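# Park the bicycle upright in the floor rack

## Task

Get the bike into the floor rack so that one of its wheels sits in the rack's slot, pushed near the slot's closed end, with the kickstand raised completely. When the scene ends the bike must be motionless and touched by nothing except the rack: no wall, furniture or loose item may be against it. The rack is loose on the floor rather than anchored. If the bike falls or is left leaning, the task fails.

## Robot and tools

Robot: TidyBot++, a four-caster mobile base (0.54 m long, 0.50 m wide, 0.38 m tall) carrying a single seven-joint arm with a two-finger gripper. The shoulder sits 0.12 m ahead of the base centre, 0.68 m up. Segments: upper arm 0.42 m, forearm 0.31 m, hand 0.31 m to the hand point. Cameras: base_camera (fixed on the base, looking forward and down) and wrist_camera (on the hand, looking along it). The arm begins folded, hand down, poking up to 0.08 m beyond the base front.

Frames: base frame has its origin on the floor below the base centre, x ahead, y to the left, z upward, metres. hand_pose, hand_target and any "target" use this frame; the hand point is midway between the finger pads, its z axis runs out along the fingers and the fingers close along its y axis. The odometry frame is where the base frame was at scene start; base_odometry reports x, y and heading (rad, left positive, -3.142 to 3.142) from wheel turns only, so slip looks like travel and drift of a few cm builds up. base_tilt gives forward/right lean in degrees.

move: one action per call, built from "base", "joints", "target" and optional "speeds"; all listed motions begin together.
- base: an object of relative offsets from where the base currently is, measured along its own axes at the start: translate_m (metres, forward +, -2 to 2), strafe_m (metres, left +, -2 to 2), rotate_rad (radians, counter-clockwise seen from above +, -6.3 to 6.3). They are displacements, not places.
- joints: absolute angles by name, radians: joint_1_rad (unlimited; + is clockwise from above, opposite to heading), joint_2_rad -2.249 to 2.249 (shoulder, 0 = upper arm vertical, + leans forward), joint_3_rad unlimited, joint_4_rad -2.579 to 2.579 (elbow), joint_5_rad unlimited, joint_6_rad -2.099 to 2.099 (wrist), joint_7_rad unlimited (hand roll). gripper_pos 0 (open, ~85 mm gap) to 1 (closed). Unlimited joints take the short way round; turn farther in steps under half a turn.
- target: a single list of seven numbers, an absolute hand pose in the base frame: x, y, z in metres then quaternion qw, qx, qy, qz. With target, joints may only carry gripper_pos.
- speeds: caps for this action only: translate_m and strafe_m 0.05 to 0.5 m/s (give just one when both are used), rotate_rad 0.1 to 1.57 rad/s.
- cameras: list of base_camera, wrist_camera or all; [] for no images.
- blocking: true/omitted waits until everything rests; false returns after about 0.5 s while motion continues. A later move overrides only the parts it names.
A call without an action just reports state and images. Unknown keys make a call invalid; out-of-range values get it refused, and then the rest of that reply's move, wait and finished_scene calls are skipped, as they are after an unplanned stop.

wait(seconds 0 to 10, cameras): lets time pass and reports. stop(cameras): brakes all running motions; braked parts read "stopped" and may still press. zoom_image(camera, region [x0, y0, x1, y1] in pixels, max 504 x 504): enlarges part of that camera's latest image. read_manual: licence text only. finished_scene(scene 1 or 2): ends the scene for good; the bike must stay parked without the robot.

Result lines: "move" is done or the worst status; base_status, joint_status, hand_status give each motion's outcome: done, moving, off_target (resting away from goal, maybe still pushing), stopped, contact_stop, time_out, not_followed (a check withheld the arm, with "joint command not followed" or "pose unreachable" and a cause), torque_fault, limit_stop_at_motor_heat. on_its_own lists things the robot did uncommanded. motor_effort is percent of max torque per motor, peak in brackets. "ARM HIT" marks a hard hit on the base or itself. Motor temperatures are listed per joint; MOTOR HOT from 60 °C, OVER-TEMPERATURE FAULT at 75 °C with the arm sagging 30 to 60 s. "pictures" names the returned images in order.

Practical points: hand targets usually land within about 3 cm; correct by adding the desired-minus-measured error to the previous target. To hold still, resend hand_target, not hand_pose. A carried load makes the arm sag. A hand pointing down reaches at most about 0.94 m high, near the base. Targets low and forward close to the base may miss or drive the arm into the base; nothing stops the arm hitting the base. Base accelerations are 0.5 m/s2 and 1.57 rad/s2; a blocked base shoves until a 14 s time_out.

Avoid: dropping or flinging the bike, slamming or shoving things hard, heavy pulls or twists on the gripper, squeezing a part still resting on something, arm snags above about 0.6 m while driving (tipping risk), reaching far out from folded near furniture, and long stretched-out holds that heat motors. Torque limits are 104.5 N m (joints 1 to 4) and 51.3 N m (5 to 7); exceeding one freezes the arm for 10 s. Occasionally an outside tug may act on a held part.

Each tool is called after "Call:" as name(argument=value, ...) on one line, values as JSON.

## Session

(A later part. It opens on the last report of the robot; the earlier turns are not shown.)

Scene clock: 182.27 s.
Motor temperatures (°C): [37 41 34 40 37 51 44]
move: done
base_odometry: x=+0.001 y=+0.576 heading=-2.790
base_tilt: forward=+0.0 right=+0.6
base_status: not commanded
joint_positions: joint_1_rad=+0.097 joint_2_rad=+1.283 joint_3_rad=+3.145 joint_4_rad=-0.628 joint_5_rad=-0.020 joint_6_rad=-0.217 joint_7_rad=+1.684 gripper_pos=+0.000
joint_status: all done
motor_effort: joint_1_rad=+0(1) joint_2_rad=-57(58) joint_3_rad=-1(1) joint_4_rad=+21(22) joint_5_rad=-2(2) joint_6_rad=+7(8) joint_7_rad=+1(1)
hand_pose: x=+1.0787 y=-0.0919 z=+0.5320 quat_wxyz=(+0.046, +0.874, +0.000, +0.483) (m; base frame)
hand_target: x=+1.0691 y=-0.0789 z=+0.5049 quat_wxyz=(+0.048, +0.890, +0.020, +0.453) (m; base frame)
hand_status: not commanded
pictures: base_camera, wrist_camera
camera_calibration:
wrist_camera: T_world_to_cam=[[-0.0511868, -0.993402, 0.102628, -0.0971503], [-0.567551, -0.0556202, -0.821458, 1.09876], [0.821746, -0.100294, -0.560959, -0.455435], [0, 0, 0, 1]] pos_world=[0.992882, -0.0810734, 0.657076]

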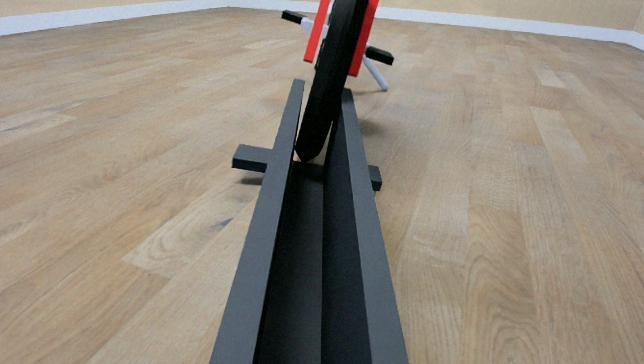

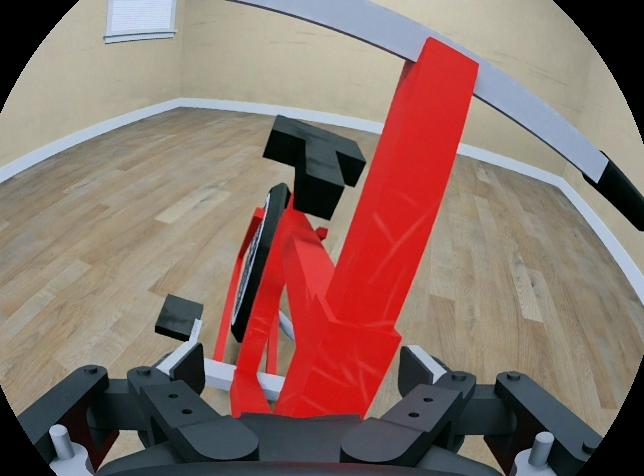

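Call:
move(joints={"gripper_pos": 0.3}, cameras=["wrist_camera"])

Call:
move(joints={"gripper_pos": 0.7})

Scene clock: 183.03 s.
Motor temperatures (°C): [37 41 34 40 37 51 44]
move: done
base_odometry: x=+0.001 y=+0.576 heading=-2.790
base_tilt: forward=+0.0 right=+0.6
base_status: not commanded
joint_positions: joint_1_rad=+0.097 joint_2_rad=+1.283 joint_3_rad=+3.145 joint_4_rad=-0.628 joint_5_rad=-0.020 joint_6_rad=-0.218 joint_7_rad=+1.684 gripper_pos=+0.300
joint_status: all done
motor_effort: joint_1_rad=-2(4) joint_2_rad=-55(57) joint_3_rad=-2(2) joint_4_rad=+21(21) joint_5_rad=-2(3) joint_6_rad=+7(8) joint_7_rad=+0(1)
hand_pose: x=+1.0786 y=-0.0921 z=+0.5320 quat_wxyz=(+0.046, +0.874, +0.000, +0.483) (m; base frame)
hand_target: x=+1.0691 y=-0.0789 z=+0.5049 quat_wxyz=(+0.048, +0.890, +0.020, +0.453) (m; base frame)
hand_status: not commanded
pictures: wrist_camera
camera_calibration:
wrist_camera: T_world_to_cam=[[-0.0512787, -0.993409, 0.102517, -0.0971794], [-0.568326, -0.0553819, -0.820937, 1.09928], [0.821204, -0.10036, -0.56174, -0.454391], [0, 0, 0, 1]] pos_world=[0.992914, -0.0812611, 0.657153]

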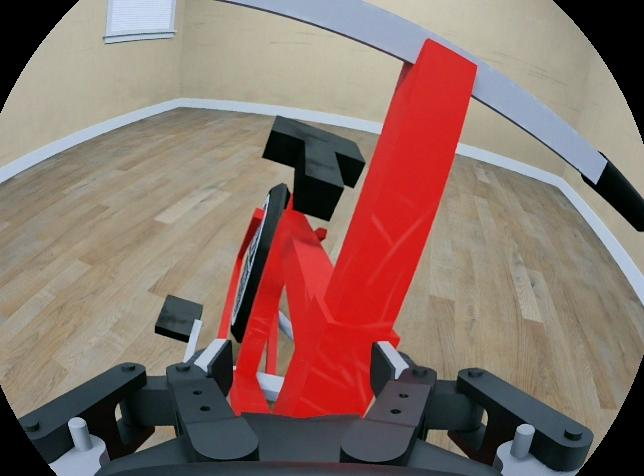

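Scene clock: 183.80 s.
Motor temperatures (°C): [37 41 34 40 37 51 44]
move: done
base_odometry: x=+0.001 y=+0.576 heading=-2.790
base_tilt: forward=+0.0 right=+0.6
base_status: not commanded
joint_positions: joint_1_rad=+0.113 joint_2_rad=+1.280 joint_3_rad=+3.145 joint_4_rad=-0.625 joint_5_rad=-0.020 joint_6_rad=-0.222 joint_7_rad=+1.684 gripper_pos=+0.699
joint_status: all done
motor_effort: joint_1_rad=-4(7) joint_2_rad=-50(55) joint_3_rad=-2(4) joint_4_rad=+20(21) joint_5_rad=-2(3) joint_6_rad=+8(9) joint_7_rad=+1(1)
hand_pose: x=+1.0776 y=-0.1073 z=+0.5354 quat_wxyz=(+0.050, +0.874, -0.007, +0.483) (m; base frame)
hand_target: x=+1.0691 y=-0.0789 z=+0.5049 quat_wxyz=(+0.048, +0.890, +0.020, +0.453) (m; base frame)
hand_status: not commanded
pictures: base_camera, wrist_camera
camera_calibration:
wrist_camera: T_world_to_cam=[[-0.0670892, -0.992458, 0.102594, -0.095584], [-0.567731, -0.0465842, -0.821895, 1.1014], [0.820476, -0.113386, -0.560324, -0.454552], [0, 0, 0, 1]] pos_world=[0.991837, -0.0950949, 0.660348]

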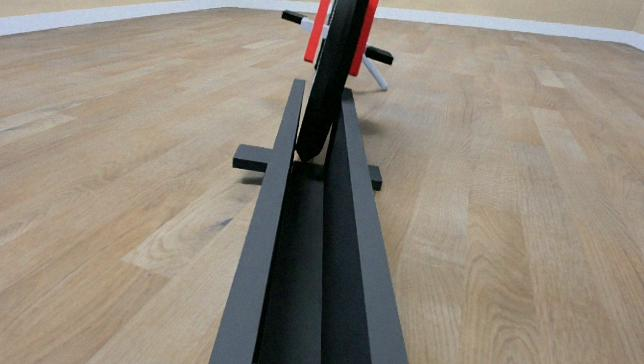

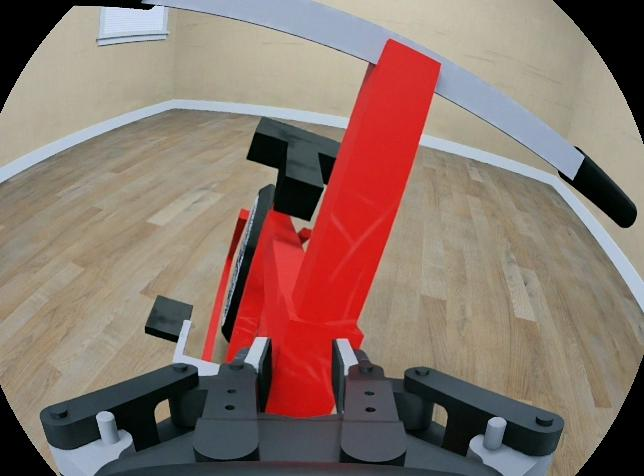

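Call:
move(joints={"gripper_pos": 0.95})

Scene clock: 184.53 s.
Motor temperatures (°C): [37 41 34 40 37 51 44]
move: done
base_odometry: x=+0.001 y=+0.576 heading=-2.790
base_tilt: forward=+0.0 right=+0.6
base_status: not commanded
joint_positions: joint_1_rad=+0.105 joint_2_rad=+1.278 joint_3_rad=+3.145 joint_4_rad=-0.625 joint_5_rad=-0.020 joint_6_rad=-0.224 joint_7_rad=+1.684 gripper_pos=+0.949
joint_status: all done
motor_effort: joint_1_rad=-2(5) joint_2_rad=-51(53) joint_3_rad=-2(3) joint_4_rad=+21(21) joint_5_rad=-2(2) joint_6_rad=+8(9) joint_7_rad=+1(1)
hand_pose: x=+1.0782 y=-0.1002 z=+0.5362 quat_wxyz=(+0.048, +0.874, -0.004, +0.483) (m; base frame)
hand_target: x=+1.0691 y=-0.0789 z=+0.5049 quat_wxyz=(+0.048, +0.890, +0.020, +0.453) (m; base frame)
hand_status: not commanded
pictures: base_camera, wrist_camera
camera_calibration:
wrist_camera: T_world_to_cam=[[-0.0597059, -0.992934, 0.102553, -0.0965992], [-0.567837, -0.0507102, -0.821577, 1.10234], [0.820973, -0.107286, -0.560797, -0.453483], [0, 0, 0, 1]] pos_world=[0.992478, -0.0886695, 0.661249]

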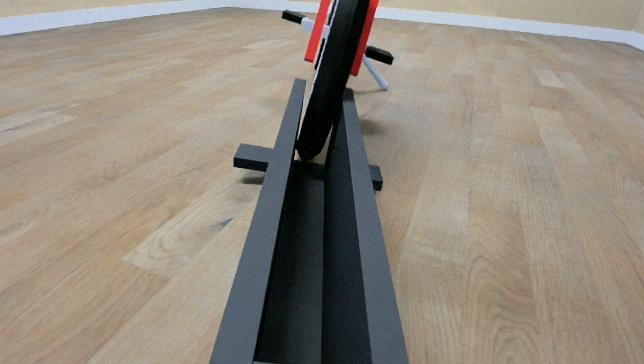

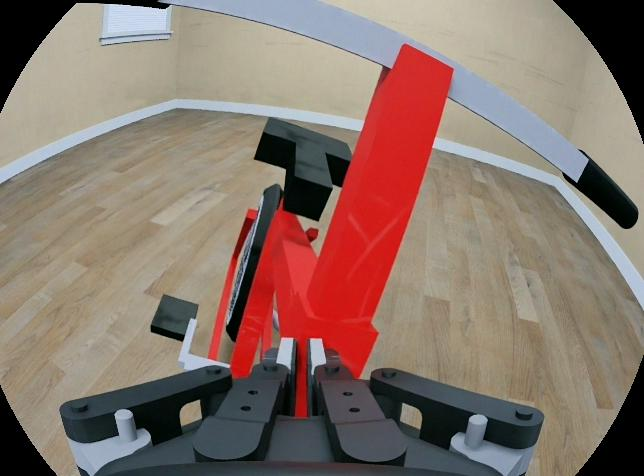

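Call:
move(joints={"gripper_pos": 0.0, "joint_1_rad": 0.135}, cameras=["wrist_camera"])

Scene clock: 185.90 s.
Motor temperatures (°C): [37 41 34 40 37 51 44]
move: done
base_odometry: x=+0.001 y=+0.576 heading=-2.790
base_tilt: forward=+0.0 right=+0.6
base_status: not commanded
joint_positions: joint_1_rad=+0.130 joint_2_rad=+1.290 joint_3_rad=+3.145 joint_4_rad=-0.624 joint_5_rad=-0.020 joint_6_rad=-0.225 joint_7_rad=+1.684 gripper_pos=+0.000
joint_status: all done
motor_effort: joint_1_rad=+0(4) joint_2_rad=-57(59) joint_3_rad=-1(2) joint_4_rad=+20(21) joint_5_rad=-2(2) joint_6_rad=+7(9) joint_7_rad=+1(1)
hand_pose: x=+1.0736 y=-0.1237 z=+0.5248 quat_wxyz=(+0.053, +0.877, -0.015, +0.477) (m; base frame)
hand_target: x=+1.0640 y=-0.1263 z=+0.5049 quat_wxyz=(+0.059, +0.890, -0.003, +0.452) (m; base frame)
hand_status: not commanded
pictures: wrist_camera
camera_calibration:
wrist_camera: T_world_to_cam=[[-0.0831428, -0.99136, 0.101454, -0.0931117], [-0.578807, -0.034834, -0.814721, 1.0993], [0.811215, -0.12646, -0.570909, -0.445257], [0, 0, 0, 1]] pos_world=[0.989742, -0.110321, 0.650871]

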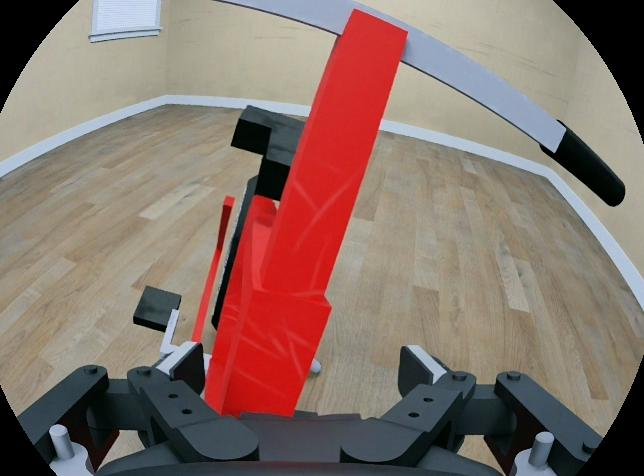

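Call:
move(joints={"joint_1_rad": 0.10, "joint_7_rad": 1.45}, base={"translate_m": 0.02}, speeds={"translate_m": 0.05})

Scene clock: 187.07 s.
Motor temperatures (°C): [37 42 34 40 37 51 44]
move: done
base_odometry: x=-0.018 y=+0.569 heading=-2.790
base_tilt: forward=+0.0 right=+0.6
base_status: done
joint_positions: joint_1_rad=+0.107 joint_2_rad=+1.290 joint_3_rad=+3.145 joint_4_rad=-0.624 joint_5_rad=-0.020 joint_6_rad=-0.225 joint_7_rad=+1.472 gripper_pos=+0.000
joint_status: all done
motor_effort: joint_1_rad=+0(3) joint_2_rad=-57(59) joint_3_rad=-1(2) joint_4_rad=+21(21) joint_5_rad=-2(2) joint_6_rad=+7(8) joint_7_rad=+1(1)
hand_pose: x=+1.0763 y=-0.1009 z=+0.5248 quat_wxyz=(-0.003, +0.872, -0.097, +0.480) (m; base frame)
hand_target: x=+1.0678 y=-0.0932 z=+0.5049 quat_wxyz=(-0.006, +0.885, -0.098, +0.456) (m; base frame)
hand_status: not commanded
pictures: base_camera, wrist_camera
camera_calibration:
wrist_camera: T_world_to_cam=[[-0.172503, -0.982053, -0.0762546, 0.120109], [-0.556267, 0.161014, -0.815256, 1.09744], [0.812902, -0.0982159, -0.574059, -0.441873], [0, 0, 0, 1]] pos_world=[0.990389, -0.102149, 0.650192]

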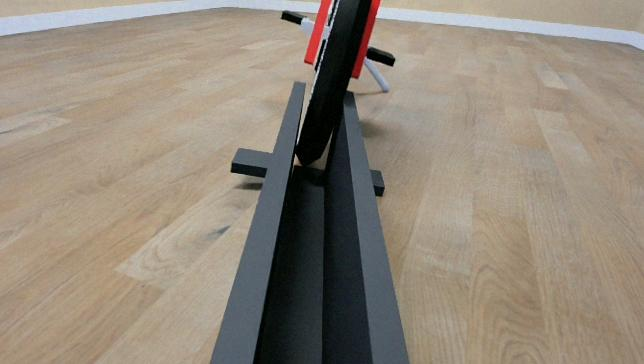

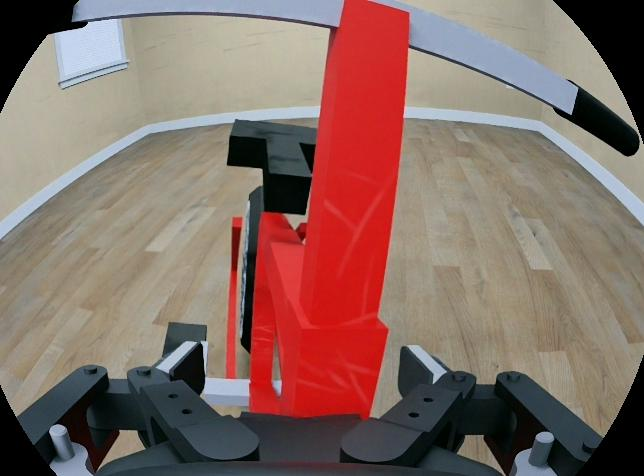

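Call:
move(joints={"joint_1_rad": 0.135, "joint_2_rad": 1.425, "joint_4_rad": -0.51, "joint_6_rad": -0.07, "joint_7_rad": 1.45}, base={"translate_m": 0.012}, speeds={"translate_m": 0.05})

Scene clock: 188.63 s.
Motor temperatures (°C): [37 42 34 40 37 51 44]
move: done
base_odometry: x=-0.029 y=+0.565 heading=-2.790
base_tilt: forward=+0.0 right=+0.6
base_status: done
joint_positions: joint_1_rad=+0.123 joint_2_rad=+1.419 joint_3_rad=+3.145 joint_4_rad=-0.515 joint_5_rad=-0.020 joint_6_rad=-0.107 joint_7_rad=+1.472 gripper_pos=+0.000
joint_status: all done
motor_effort: joint_1_rad=+0(1) joint_2_rad=-59(61) joint_3_rad=-1(2) joint_4_rad=+21(22) joint_5_rad=-2(2) joint_6_rad=+8(8) joint_7_rad=+1(1)
hand_pose: x=+1.0988 y=-0.1206 z=+0.4928 quat_wxyz=(+0.002, +0.846, -0.102, +0.523) (m; base frame)
hand_target: x=+1.1027 y=-0.1317 z=+0.5000 quat_wxyz=(+0.003, +0.836, -0.108, +0.538) (m; base frame)
hand_status: not commanded
pictures: base_camera, wrist_camera
camera_calibration:
wrist_camera: T_world_to_cam=[[-0.182871, -0.979746, -0.0815832, 0.116547], [-0.471293, 0.160188, -0.867308, 1.01922], [0.86281, -0.120156, -0.491041, -0.57885], [0, 0, 0, 1]] pos_world=[1.0011, -0.118633, 0.60925]

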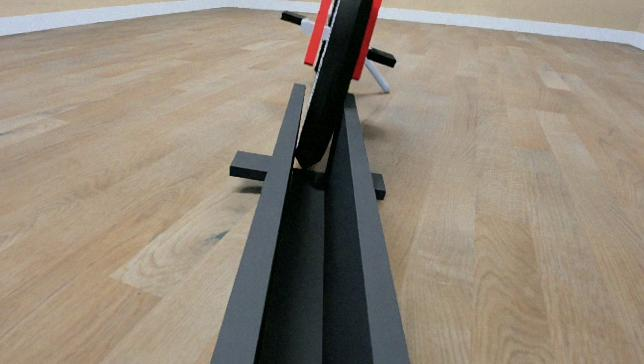

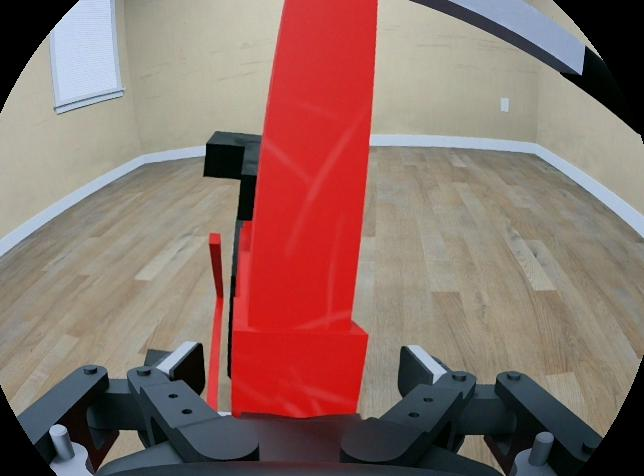

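Call:
move(joints={"gripper_pos": 0.9})

Scene clock: 189.73 s.
Motor temperatures (°C): [37 42 34 40 37 51 44]
move: off_target
base_odometry: x=-0.029 y=+0.565 heading=-2.789
base_tilt: forward=+0.0 right=+0.6
base_status: not commanded
joint_positions: joint_1_rad=+0.116 joint_2_rad=+1.418 joint_3_rad=+3.118 joint_4_rad=-0.511 joint_5_rad=-0.020 joint_6_rad=-0.105 joint_7_rad=+1.468 gripper_pos=+0.533
joint_status: gripper_pos off_target (ended at +0.533, target +0.900)
motor_effort: joint_1_rad=+3(8) joint_2_rad=-55(59) joint_3_rad=+5(6) joint_4_rad=+20(22) joint_5_rad=+2(4) joint_6_rad=+8(9) joint_7_rad=+2(5)
hand_pose: x=+1.1023 y=-0.1046 z=+0.4975 quat_wxyz=(-0.014, +0.844, -0.105, +0.526) (m; base frame)
hand_target: x=+1.1027 y=-0.1317 z=+0.5000 quat_wxyz=(+0.003, +0.836, -0.108, +0.538) (m; base frame)
hand_status: not commanded
pictures: base_camera, wrist_camera
camera_calibration:
wrist_camera: T_world_to_cam=[[-0.172765, -0.978502, -0.112633, 0.137642], [-0.462769, 0.181583, -0.867682, 1.01542], [0.869481, -0.0977818, -0.484191, -0.586052], [0, 0, 0, 1]] pos_world=[1.00324, -0.107006, 0.612804]

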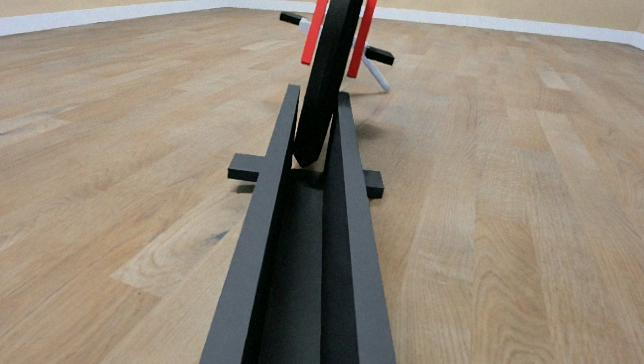

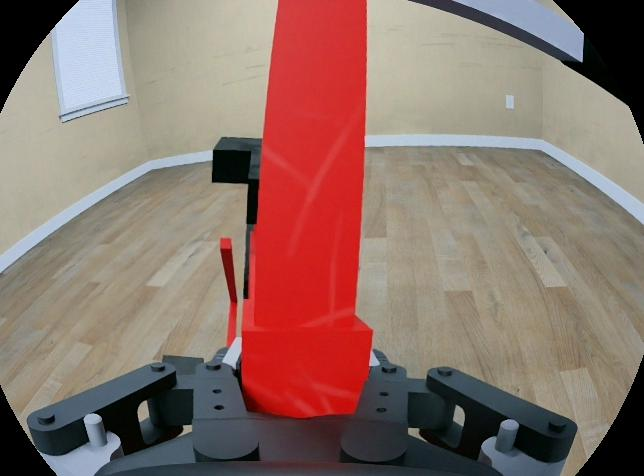

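Call:
move(joints={"joint_1_rad": 0.06, "joint_7_rad": 1.57, "joint_3_rad": 3.14, "gripper_pos": 0.8}, cameras=[])

Call:
move(joints={"joint_1_rad": 0.0, "joint_7_rad": 1.63})

Scene clock: 190.73 s.
Motor temperatures (°C): [37 42 34 40 37 51 44]
move: off_target
base_odometry: x=-0.029 y=+0.565 heading=-2.790
base_tilt: forward=+0.0 right=+0.6
base_status: not commanded
joint_positions: joint_1_rad=+0.092 joint_2_rad=+1.417 joint_3_rad=+3.120 joint_4_rad=-0.507 joint_5_rad=-0.020 joint_6_rad=-0.096 joint_7_rad=+1.493 gripper_pos=+0.544
joint_status: gripper_pos off_target (ended at +0.544, target +0.800); the others done
motor_effort: joint_1_rad=-4(7) joint_2_rad=-54(57) joint_3_rad=+3(5) joint_4_rad=+19(20) joint_5_rad=+6(6) joint_6_rad=+6(8) joint_7_rad=+7(8)
hand_pose: x=+1.1068 y=-0.0821 z=+0.5028 quat_wxyz=(-0.012, +0.843, -0.084, +0.532) (m; base frame)
hand_target: x=+1.1098 y=-0.0576 z=+0.5000 quat_wxyz=(+0.015, +0.842, -0.026, +0.538) (m; base frame)
hand_status: not commanded
pictures: none
No camera images: "cameras" was empty.

Scene clock: 191.80 s.
Motor temperatures (°C): [37 42 34 40 37 51 44]
move: off_target
base_odometry: x=-0.029 y=+0.565 heading=-2.790
base_tilt: forward=+0.0 right=+0.6
base_status: not commanded
joint_positions: joint_1_rad=+0.058 joint_2_rad=+1.415 joint_3_rad=+3.121 joint_4_rad=-0.501 joint_5_rad=-0.020 joint_6_rad=-0.095 joint_7_rad=+1.544 gripper_pos=+0.550
joint_status: joint_1_rad off_target (ended at +0.058, target +0.000); the others done
motor_effort: joint_1_rad=-9(11) joint_2_rad=-53(55) joint_3_rad=-1(3) joint_4_rad=+18(19) joint_5_rad=+5(9) joint_6_rad=+6(7) joint_7_rad=+6(10)
hand_pose: x=+1.1109 y=-0.0489 z=+0.5084 quat_wxyz=(-0.007, +0.843, -0.048, +0.536) (m; base frame)
hand_target: x=+1.1114 y=+0.0019 z=+0.5000 quat_wxyz=(+0.015, +0.842, +0.025, +0.538) (m; base frame)
hand_status: not commanded
pictures: base_camera, wrist_camera
camera_calibration:
wrist_camera: T_world_to_cam=[[-0.0822448, -0.99573, -0.0419295, 0.0574944], [-0.459201, 0.0752016, -0.885143, 1.01845], [0.884517, -0.0535444, -0.463425, -0.607919], [0, 0, 0, 1]] pos_world=[1.01012, -0.0518906, 0.622158]

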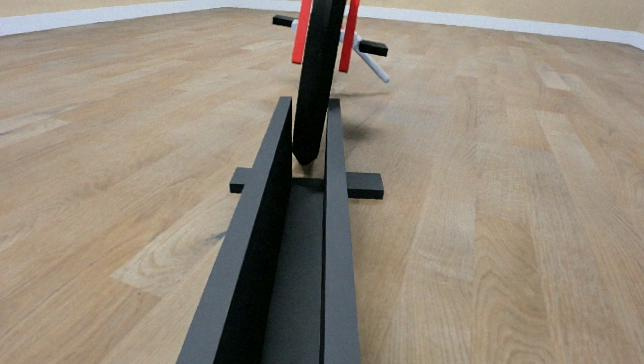

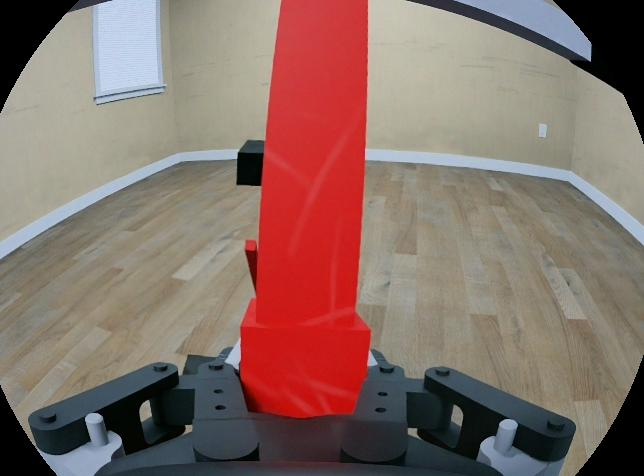

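Call:
move(joints={"joint_1_rad": -0.03, "joint_7_rad": 1.62})

Scene clock: 194.00 s.
Motor temperatures (°C): [37 42 34 40 37 51 44]
move: done
base_odometry: x=-0.029 y=+0.565 heading=-2.790
base_tilt: forward=+0.0 right=+0.6
base_status: not commanded
joint_positions: joint_1_rad=+0.006 joint_2_rad=+1.415 joint_3_rad=+3.130 joint_4_rad=-0.494 joint_5_rad=-0.020 joint_6_rad=-0.090 joint_7_rad=+1.570 gripper_pos=+0.571
joint_status: all done
motor_effort: joint_1_rad=-6(13) joint_2_rad=-51(53) joint_3_rad=-1(3) joint_4_rad=+16(18) joint_5_rad=+1(5) joint_6_rad=+4(6) joint_7_rad=+3(6)
hand_pose: x=+1.1143 y=+0.0001 z=+0.5138 quat_wxyz=(-0.010, +0.841, -0.013, +0.541) (m; base frame)
hand_target: x=+1.1109 y=+0.0317 z=+0.5000 quat_wxyz=(+0.004, +0.842, +0.033, +0.538) (m; base frame)
hand_status: not commanded
pictures: base_camera, wrist_camera
camera_calibration:
wrist_camera: T_world_to_cam=[[-0.020471, -0.999741, -0.009931, 0.0215369], [-0.452528, 0.0181226, -0.891566, 1.01701], [0.891515, -0.0137572, -0.452782, -0.619055], [0, 0, 0, 1]] pos_world=[1.01257, -0.00541601, 0.626652]

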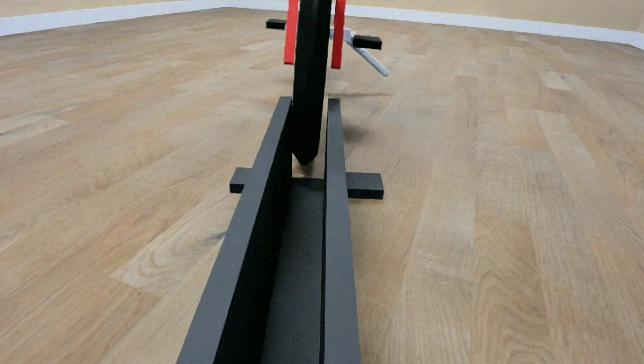

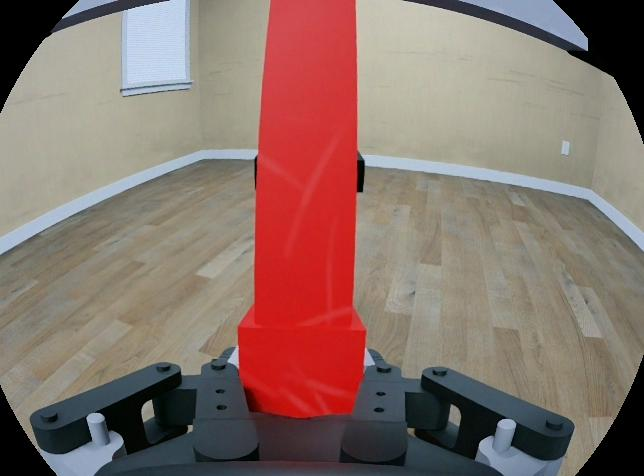

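Call:
move(joints={"joint_2_rad": 1.39, "joint_6_rad": -0.10})

Call:
zoom_image(camera="base_camera", region=[200, 0, 440, 240])

Scene clock: 194.80 s.
Motor temperatures (°C): [37 42 34 40 37 51 44]
move: done
base_odometry: x=-0.029 y=+0.565 heading=-2.790
base_tilt: forward=+0.0 right=+0.6
base_status: not commanded
joint_positions: joint_1_rad=+0.006 joint_2_rad=+1.412 joint_3_rad=+3.130 joint_4_rad=-0.497 joint_5_rad=-0.020 joint_6_rad=-0.090 joint_7_rad=+1.570 gripper_pos=+0.571
joint_status: all done
motor_effort: joint_1_rad=-6(6) joint_2_rad=-57(57) joint_3_rad=-2(3) joint_4_rad=+20(20) joint_5_rad=+1(1) joint_6_rad=+7(7) joint_7_rad=+2(3)
hand_pose: x=+1.1141 y=+0.0001 z=+0.5145 quat_wxyz=(-0.010, +0.841, -0.013, +0.540) (m; base frame)
hand_target: x=+1.1129 y=+0.0317 z=+0.5263 quat_wxyz=(+0.004, +0.841, +0.033, +0.540) (m; base frame)
hand_status: not commanded
pictures: base_camera, wrist_camera
camera_calibration:
wrist_camera: T_world_to_cam=[[-0.0204456, -0.999742, -0.00991975, 0.0215213], [-0.45295, 0.0181075, -0.891352, 1.01782], [0.891302, -0.0137311, -0.453203, -0.618101], [0, 0, 0, 1]] pos_world=[1.01238, -0.00540165, 0.627324]

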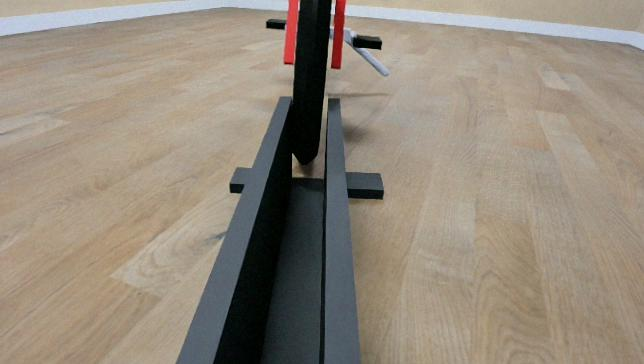

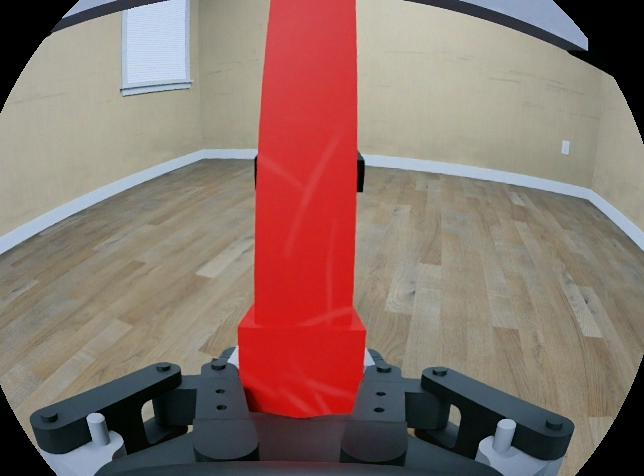

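Scaled by 2.100.

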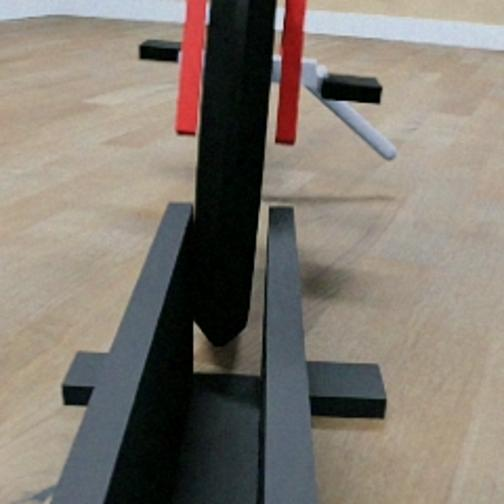

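Call:
move(joints={"joint_2_rad": 1.27, "joint_4_rad": -0.80, "joint_6_rad": 0.09})

Scene clock: 196.47 s.
Motor temperatures (°C): [37 43 34 40 37 51 44]
move: done
base_odometry: x=-0.029 y=+0.565 heading=-2.790
base_tilt: forward=+0.0 right=+0.6
base_status: not commanded
joint_positions: joint_1_rad=+0.005 joint_2_rad=+1.291 joint_3_rad=+3.131 joint_4_rad=-0.777 joint_5_rad=-0.020 joint_6_rad=+0.052 joint_7_rad=+1.572 gripper_pos=+0.572
joint_status: all done
motor_effort: joint_1_rad=-4(6) joint_2_rad=-55(58) joint_3_rad=-2(3) joint_4_rad=+18(20) joint_5_rad=-1(1) joint_6_rad=+7(7) joint_7_rad=+1(3)
hand_pose: x=+1.0806 y=+0.0004 z=+0.5141 quat_wxyz=(-0.009, +0.846, -0.012, +0.534) (m; base frame)
hand_target: x=+1.0820 y=+0.0310 z=+0.5321 quat_wxyz=(+0.005, +0.835, +0.033, +0.549) (m; base frame)
hand_status: not commanded
pictures: base_camera, wrist_camera
camera_calibration:
wrist_camera: T_world_to_cam=[[-0.0211274, -0.999756, -0.00644262, 0.0201283], [-0.467306, 0.0155718, -0.883959, 1.01405], [0.883843, -0.0156651, -0.467521, -0.572975], [0, 0, 0, 1]] pos_world=[0.980715, -0.00464283, 0.628627]

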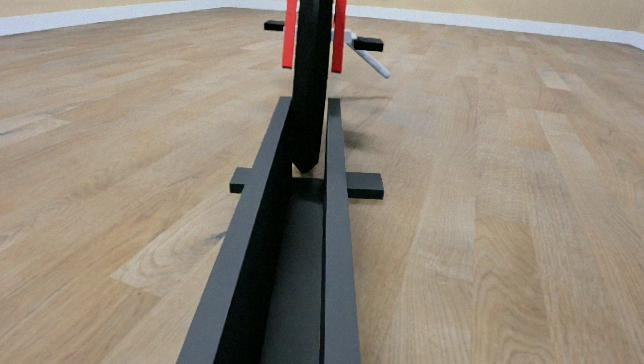

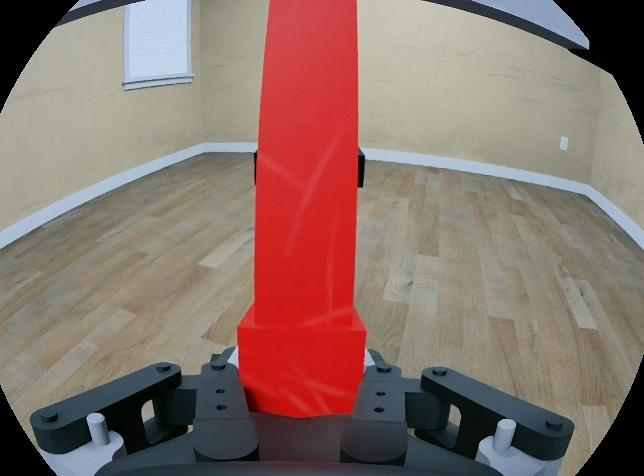

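Call:
move(joints={"joint_2_rad": 1.19, "joint_4_rad": -1.00, "joint_6_rad": 0.22})

Call:
zoom_image(camera="base_camera", region=[200, 0, 440, 240])

Scene clock: 197.73 s.
Motor temperatures (°C): [37 43 34 40 37 51 44]
move: done
base_odometry: x=-0.029 y=+0.565 heading=-2.790
base_tilt: forward=+0.0 right=+0.6
base_status: not commanded
joint_positions: joint_1_rad=+0.005 joint_2_rad=+1.211 joint_3_rad=+3.131 joint_4_rad=-0.980 joint_5_rad=-0.020 joint_6_rad=+0.178 joint_7_rad=+1.574 gripper_pos=+0.572
joint_status: all done
motor_effort: joint_1_rad=-3(4) joint_2_rad=-54(56) joint_3_rad=-2(3) joint_4_rad=+18(19) joint_5_rad=-1(2) joint_6_rad=+7(7) joint_7_rad=+1(1)
hand_pose: x=+1.0500 y=+0.0011 z=+0.5145 quat_wxyz=(-0.007, +0.845, -0.011, +0.535) (m; base frame)
hand_target: x=+1.0519 y=+0.0301 z=+0.5348 quat_wxyz=(+0.005, +0.833, +0.033, +0.553) (m; base frame)
hand_status: not commanded
pictures: base_camera, wrist_camera
camera_calibration:
wrist_camera: T_world_to_cam=[[-0.0209063, -0.999777, -0.00306182, 0.0181834], [-0.464376, 0.0124225, -0.885551, 0.997786], [0.885391, -0.0170918, -0.464532, -0.548899], [0, 0, 0, 1]] pos_world=[0.949718, -0.00359735, 0.628665]

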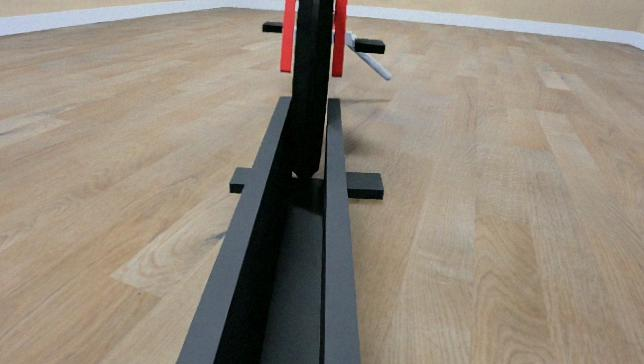

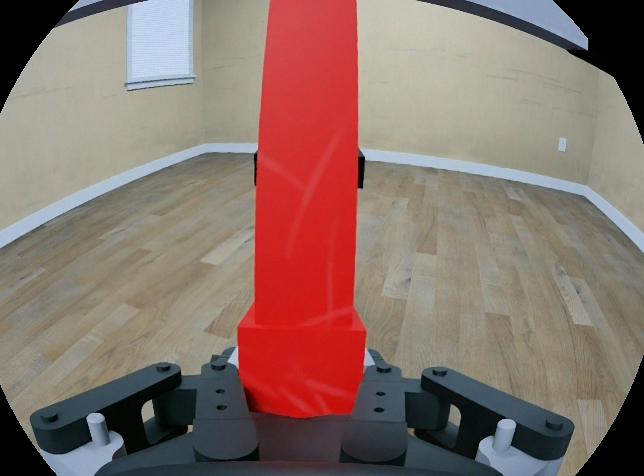

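Scaled by 2.100.

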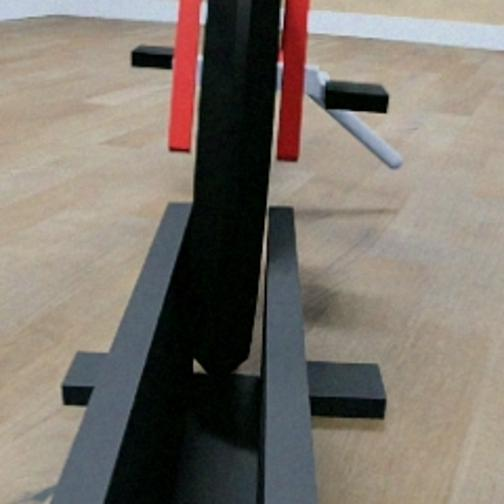

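Call:
move(joints={"joint_2_rad": 1.125, "joint_4_rad": -1.165, "joint_6_rad": 0.32})

Call:
zoom_image(camera="base_camera", region=[200, 0, 440, 240])

Scene clock: 199.27 s.
Motor temperatures (°C): [37 43 34 40 37 51 44]
move: done
base_odometry: x=-0.029 y=+0.565 heading=-2.790
base_tilt: forward=+0.0 right=+0.6
base_status: not commanded
joint_positions: joint_1_rad=+0.004 joint_2_rad=+1.150 joint_3_rad=+3.131 joint_4_rad=-1.138 joint_5_rad=-0.020 joint_6_rad=+0.281 joint_7_rad=+1.575 gripper_pos=+0.572
joint_status: all done
motor_effort: joint_1_rad=-3(3) joint_2_rad=-52(54) joint_3_rad=-3(3) joint_4_rad=+15(19) joint_5_rad=-2(2) joint_6_rad=+7(8) joint_7_rad=+1(1)
hand_pose: x=+1.0221 y=+0.0020 z=+0.5158 quat_wxyz=(-0.006, +0.843, -0.010, +0.537) (m; base frame)
hand_target: x=+1.0215 y=+0.0293 z=+0.5352 quat_wxyz=(+0.005, +0.833, +0.033, +0.553) (m; base frame)
hand_status: not commanded
pictures: base_camera, wrist_camera
camera_calibration:
wrist_camera: T_world_to_cam=[[-0.0200545, -0.999799, 0.0000762198, 0.0160183], [-0.459332, 0.00914579, -0.888218, 0.98223], [0.888038, -0.0178478, -0.459423, -0.528872], [0, 0, 0, 1]] pos_world=[0.921149, -0.00240741, 0.629457]

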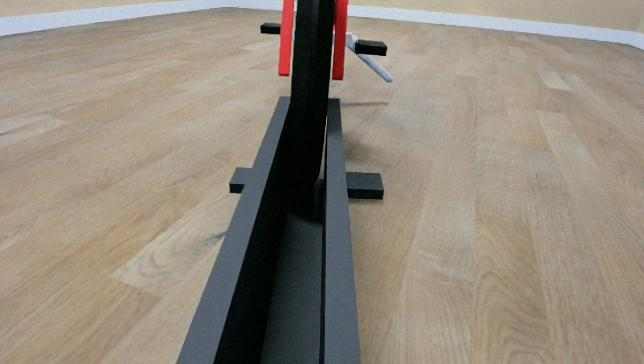

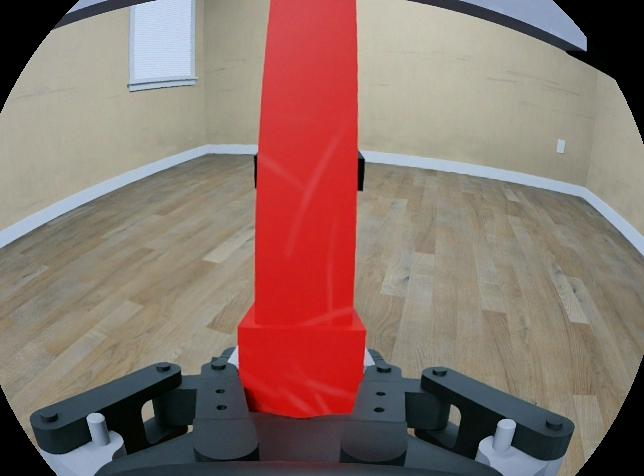

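Scaled by 2.100.

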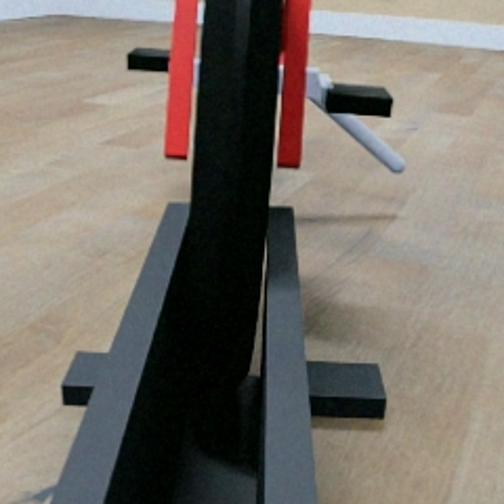

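Call:
move(joints={"joint_2_rad": 1.035, "joint_4_rad": -1.40, "joint_6_rad": 0.47})

Call:
zoom_image(camera="base_camera", region=[200, 0, 440, 240])

Scene clock: 200.80 s.
Motor temperatures (°C): [37 43 34 40 37 51 44]
move: done
base_odometry: x=-0.029 y=+0.565 heading=-2.790
base_tilt: forward=+0.0 right=+0.6
base_status: not commanded
joint_positions: joint_1_rad=+0.002 joint_2_rad=+1.053 joint_3_rad=+3.131 joint_4_rad=-1.386 joint_5_rad=-0.020 joint_6_rad=+0.427 joint_7_rad=+1.578 gripper_pos=+0.572
joint_status: all done
motor_effort: joint_1_rad=-3(3) joint_2_rad=-49(53) joint_3_rad=-4(4) joint_4_rad=+16(17) joint_5_rad=-1(2) joint_6_rad=+8(8) joint_7_rad=+0(1)
hand_pose: x=+0.9692 y=+0.0035 z=+0.5174 quat_wxyz=(-0.004, +0.845, -0.008, +0.535) (m; base frame)
hand_target: x=+0.9718 y=+0.0279 z=+0.5379 quat_wxyz=(+0.005, +0.831, +0.033, +0.555) (m; base frame)
hand_status: not commanded
pictures: base_camera, wrist_camera
camera_calibration:
wrist_camera: T_world_to_cam=[[-0.0178402, -0.999825, 0.00562177, 0.0114245], [-0.464149, 0.00330159, -0.885751, 0.962721], [0.885577, -0.0184113, -0.464127, -0.476382], [0, 0, 0, 1]] pos_world=[0.868923, -0.000526839, 0.631565]

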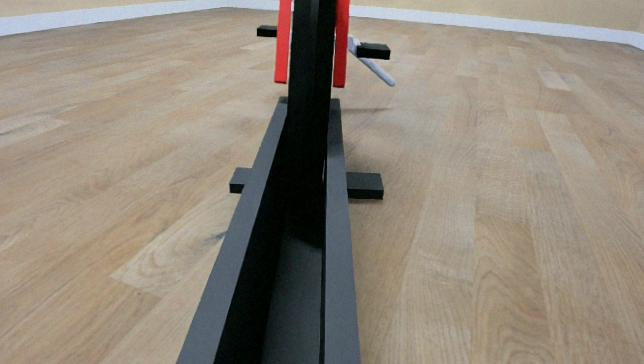

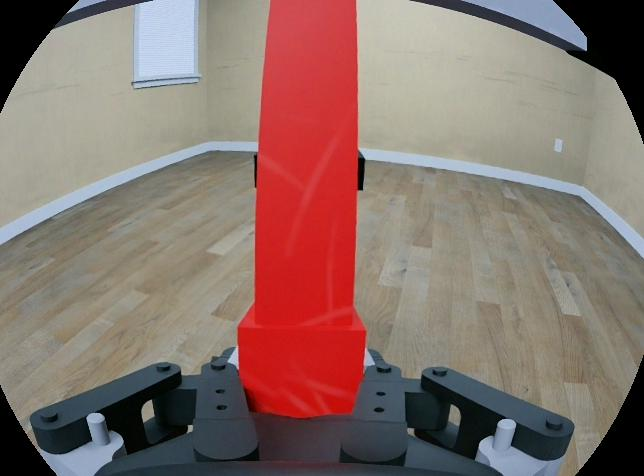

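Scaled by 2.100.

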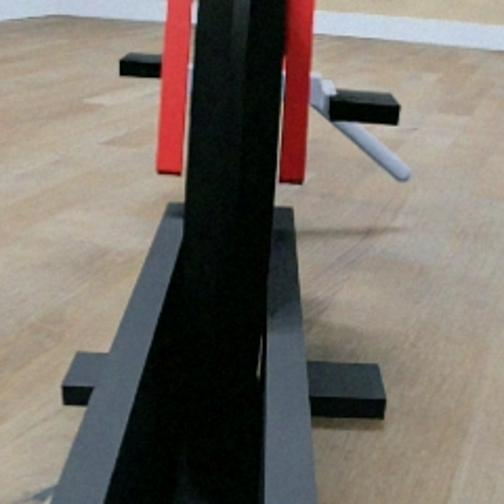

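Working perfectly.

Call:
move(joints={"joint_2_rad": 0.965, "joint_4_rad": -1.605, "joint_6_rad": 0.61})

Call:
move(joints={"joint_2_rad": 0.91, "joint_4_rad": -1.79, "joint_6_rad": 0.74})

Call:
zoom_image(camera="base_camera", region=[200, 0, 440, 240])

Scene clock: 202.10 s.
Motor temperatures (°C): [37 43 34 40 37 51 44]
move: done
base_odometry: x=-0.029 y=+0.565 heading=-2.790
base_tilt: forward=+0.0 right=+0.6
base_status: not commanded
joint_positions: joint_1_rad=-0.001 joint_2_rad=+0.983 joint_3_rad=+3.131 joint_4_rad=-1.593 joint_5_rad=-0.020 joint_6_rad=+0.566 joint_7_rad=+1.581 gripper_pos=+0.572
joint_status: all done
motor_effort: joint_1_rad=-2(3) joint_2_rad=-45(50) joint_3_rad=-3(3) joint_4_rad=+14(16) joint_5_rad=-1(2) joint_6_rad=+8(8) joint_7_rad=+0(0)
hand_pose: x=+0.9193 y=+0.0048 z=+0.5178 quat_wxyz=(-0.003, +0.844, -0.005, +0.536) (m; base frame)
hand_target: x=+0.9225 y=+0.0264 z=+0.5389 quat_wxyz=(+0.005, +0.830, +0.033, +0.557) (m; base frame)
hand_status: not commanded
pictures: base_camera, wrist_camera
camera_calibration:
wrist_camera: T_world_to_cam=[[-0.0156912, -0.999823, 0.0104156, 0.00732873], [-0.461763, -0.00199341, -0.887001, 0.938389], [0.886864, -0.0187277, -0.46165, -0.434463], [0, 0, 0, 1]] pos_world=[0.818739, 0.00106154, 0.631706]

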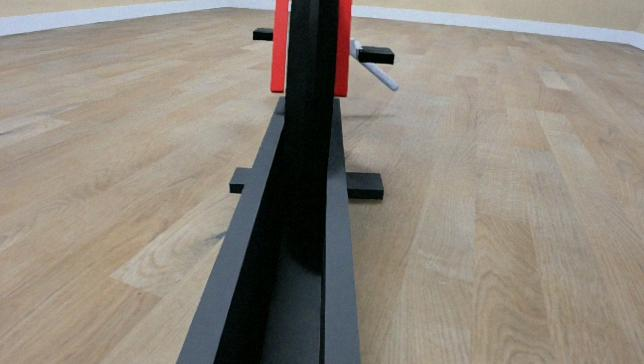

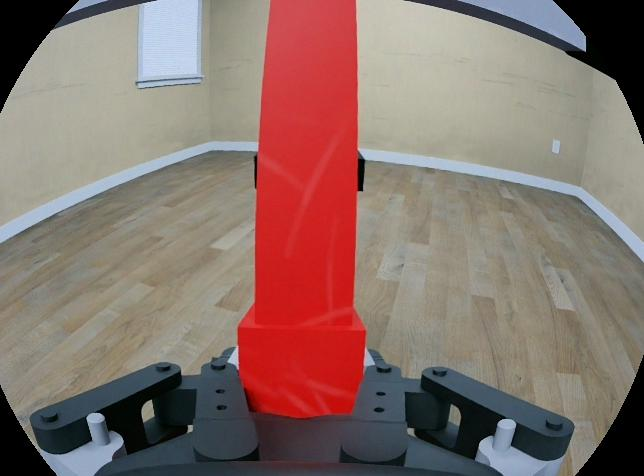

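Scene clock: 203.23 s.
Motor temperatures (°C): [37 43 34 40 37 51 44]
move: done
base_odometry: x=-0.029 y=+0.565 heading=-2.790
base_tilt: forward=+0.0 right=+0.6
base_status: not commanded
joint_positions: joint_1_rad=-0.003 joint_2_rad=+0.926 joint_3_rad=+3.131 joint_4_rad=-1.781 joint_5_rad=-0.020 joint_6_rad=+0.698 joint_7_rad=+1.582 gripper_pos=+0.572
joint_status: all done
motor_effort: joint_1_rad=-2(2) joint_2_rad=-42(47) joint_3_rad=-3(3) joint_4_rad=+12(14) joint_5_rad=-1(3) joint_6_rad=+7(8) joint_7_rad=+0(1)
hand_pose: x=+0.8697 y=+0.0059 z=+0.5182 quat_wxyz=(-0.002, +0.844, -0.003, +0.537) (m; base frame)
hand_target: x=+0.8731 y=+0.0249 z=+0.5377 quat_wxyz=(+0.005, +0.830, +0.033, +0.557) (m; base frame)
hand_status: not commanded
pictures: base_camera, wrist_camera
camera_calibration:
wrist_camera: T_world_to_cam=[[-0.0134589, -0.999804, 0.0145054, 0.0035957], [-0.460296, -0.00668328, -0.88774, 0.914976], [0.887663, -0.0186248, -0.460116, -0.391745], [0, 0, 0, 1]] pos_world=[0.768946, 0.00241386, 0.631961]

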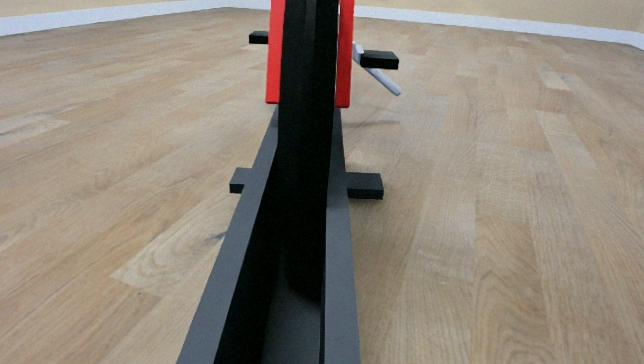

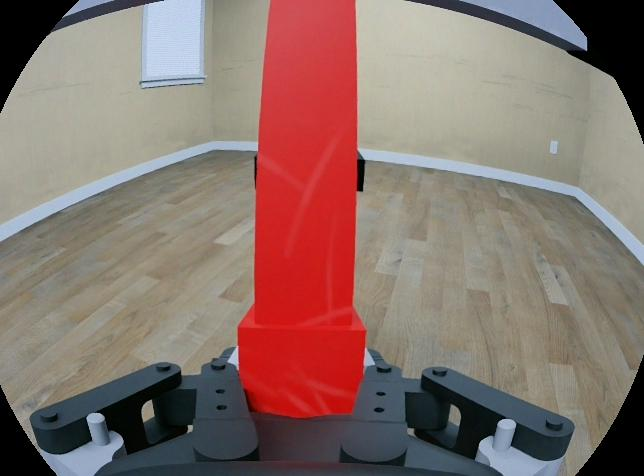

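Scaled by 2.100.

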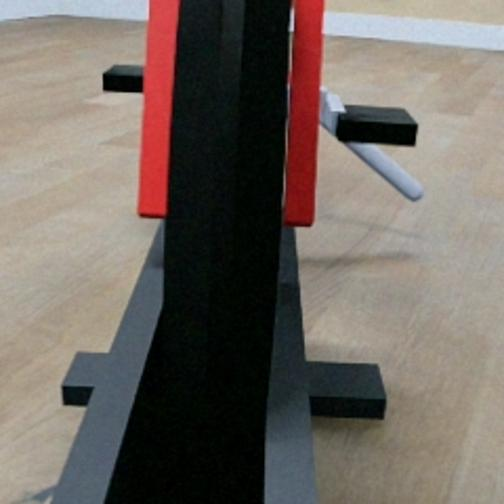

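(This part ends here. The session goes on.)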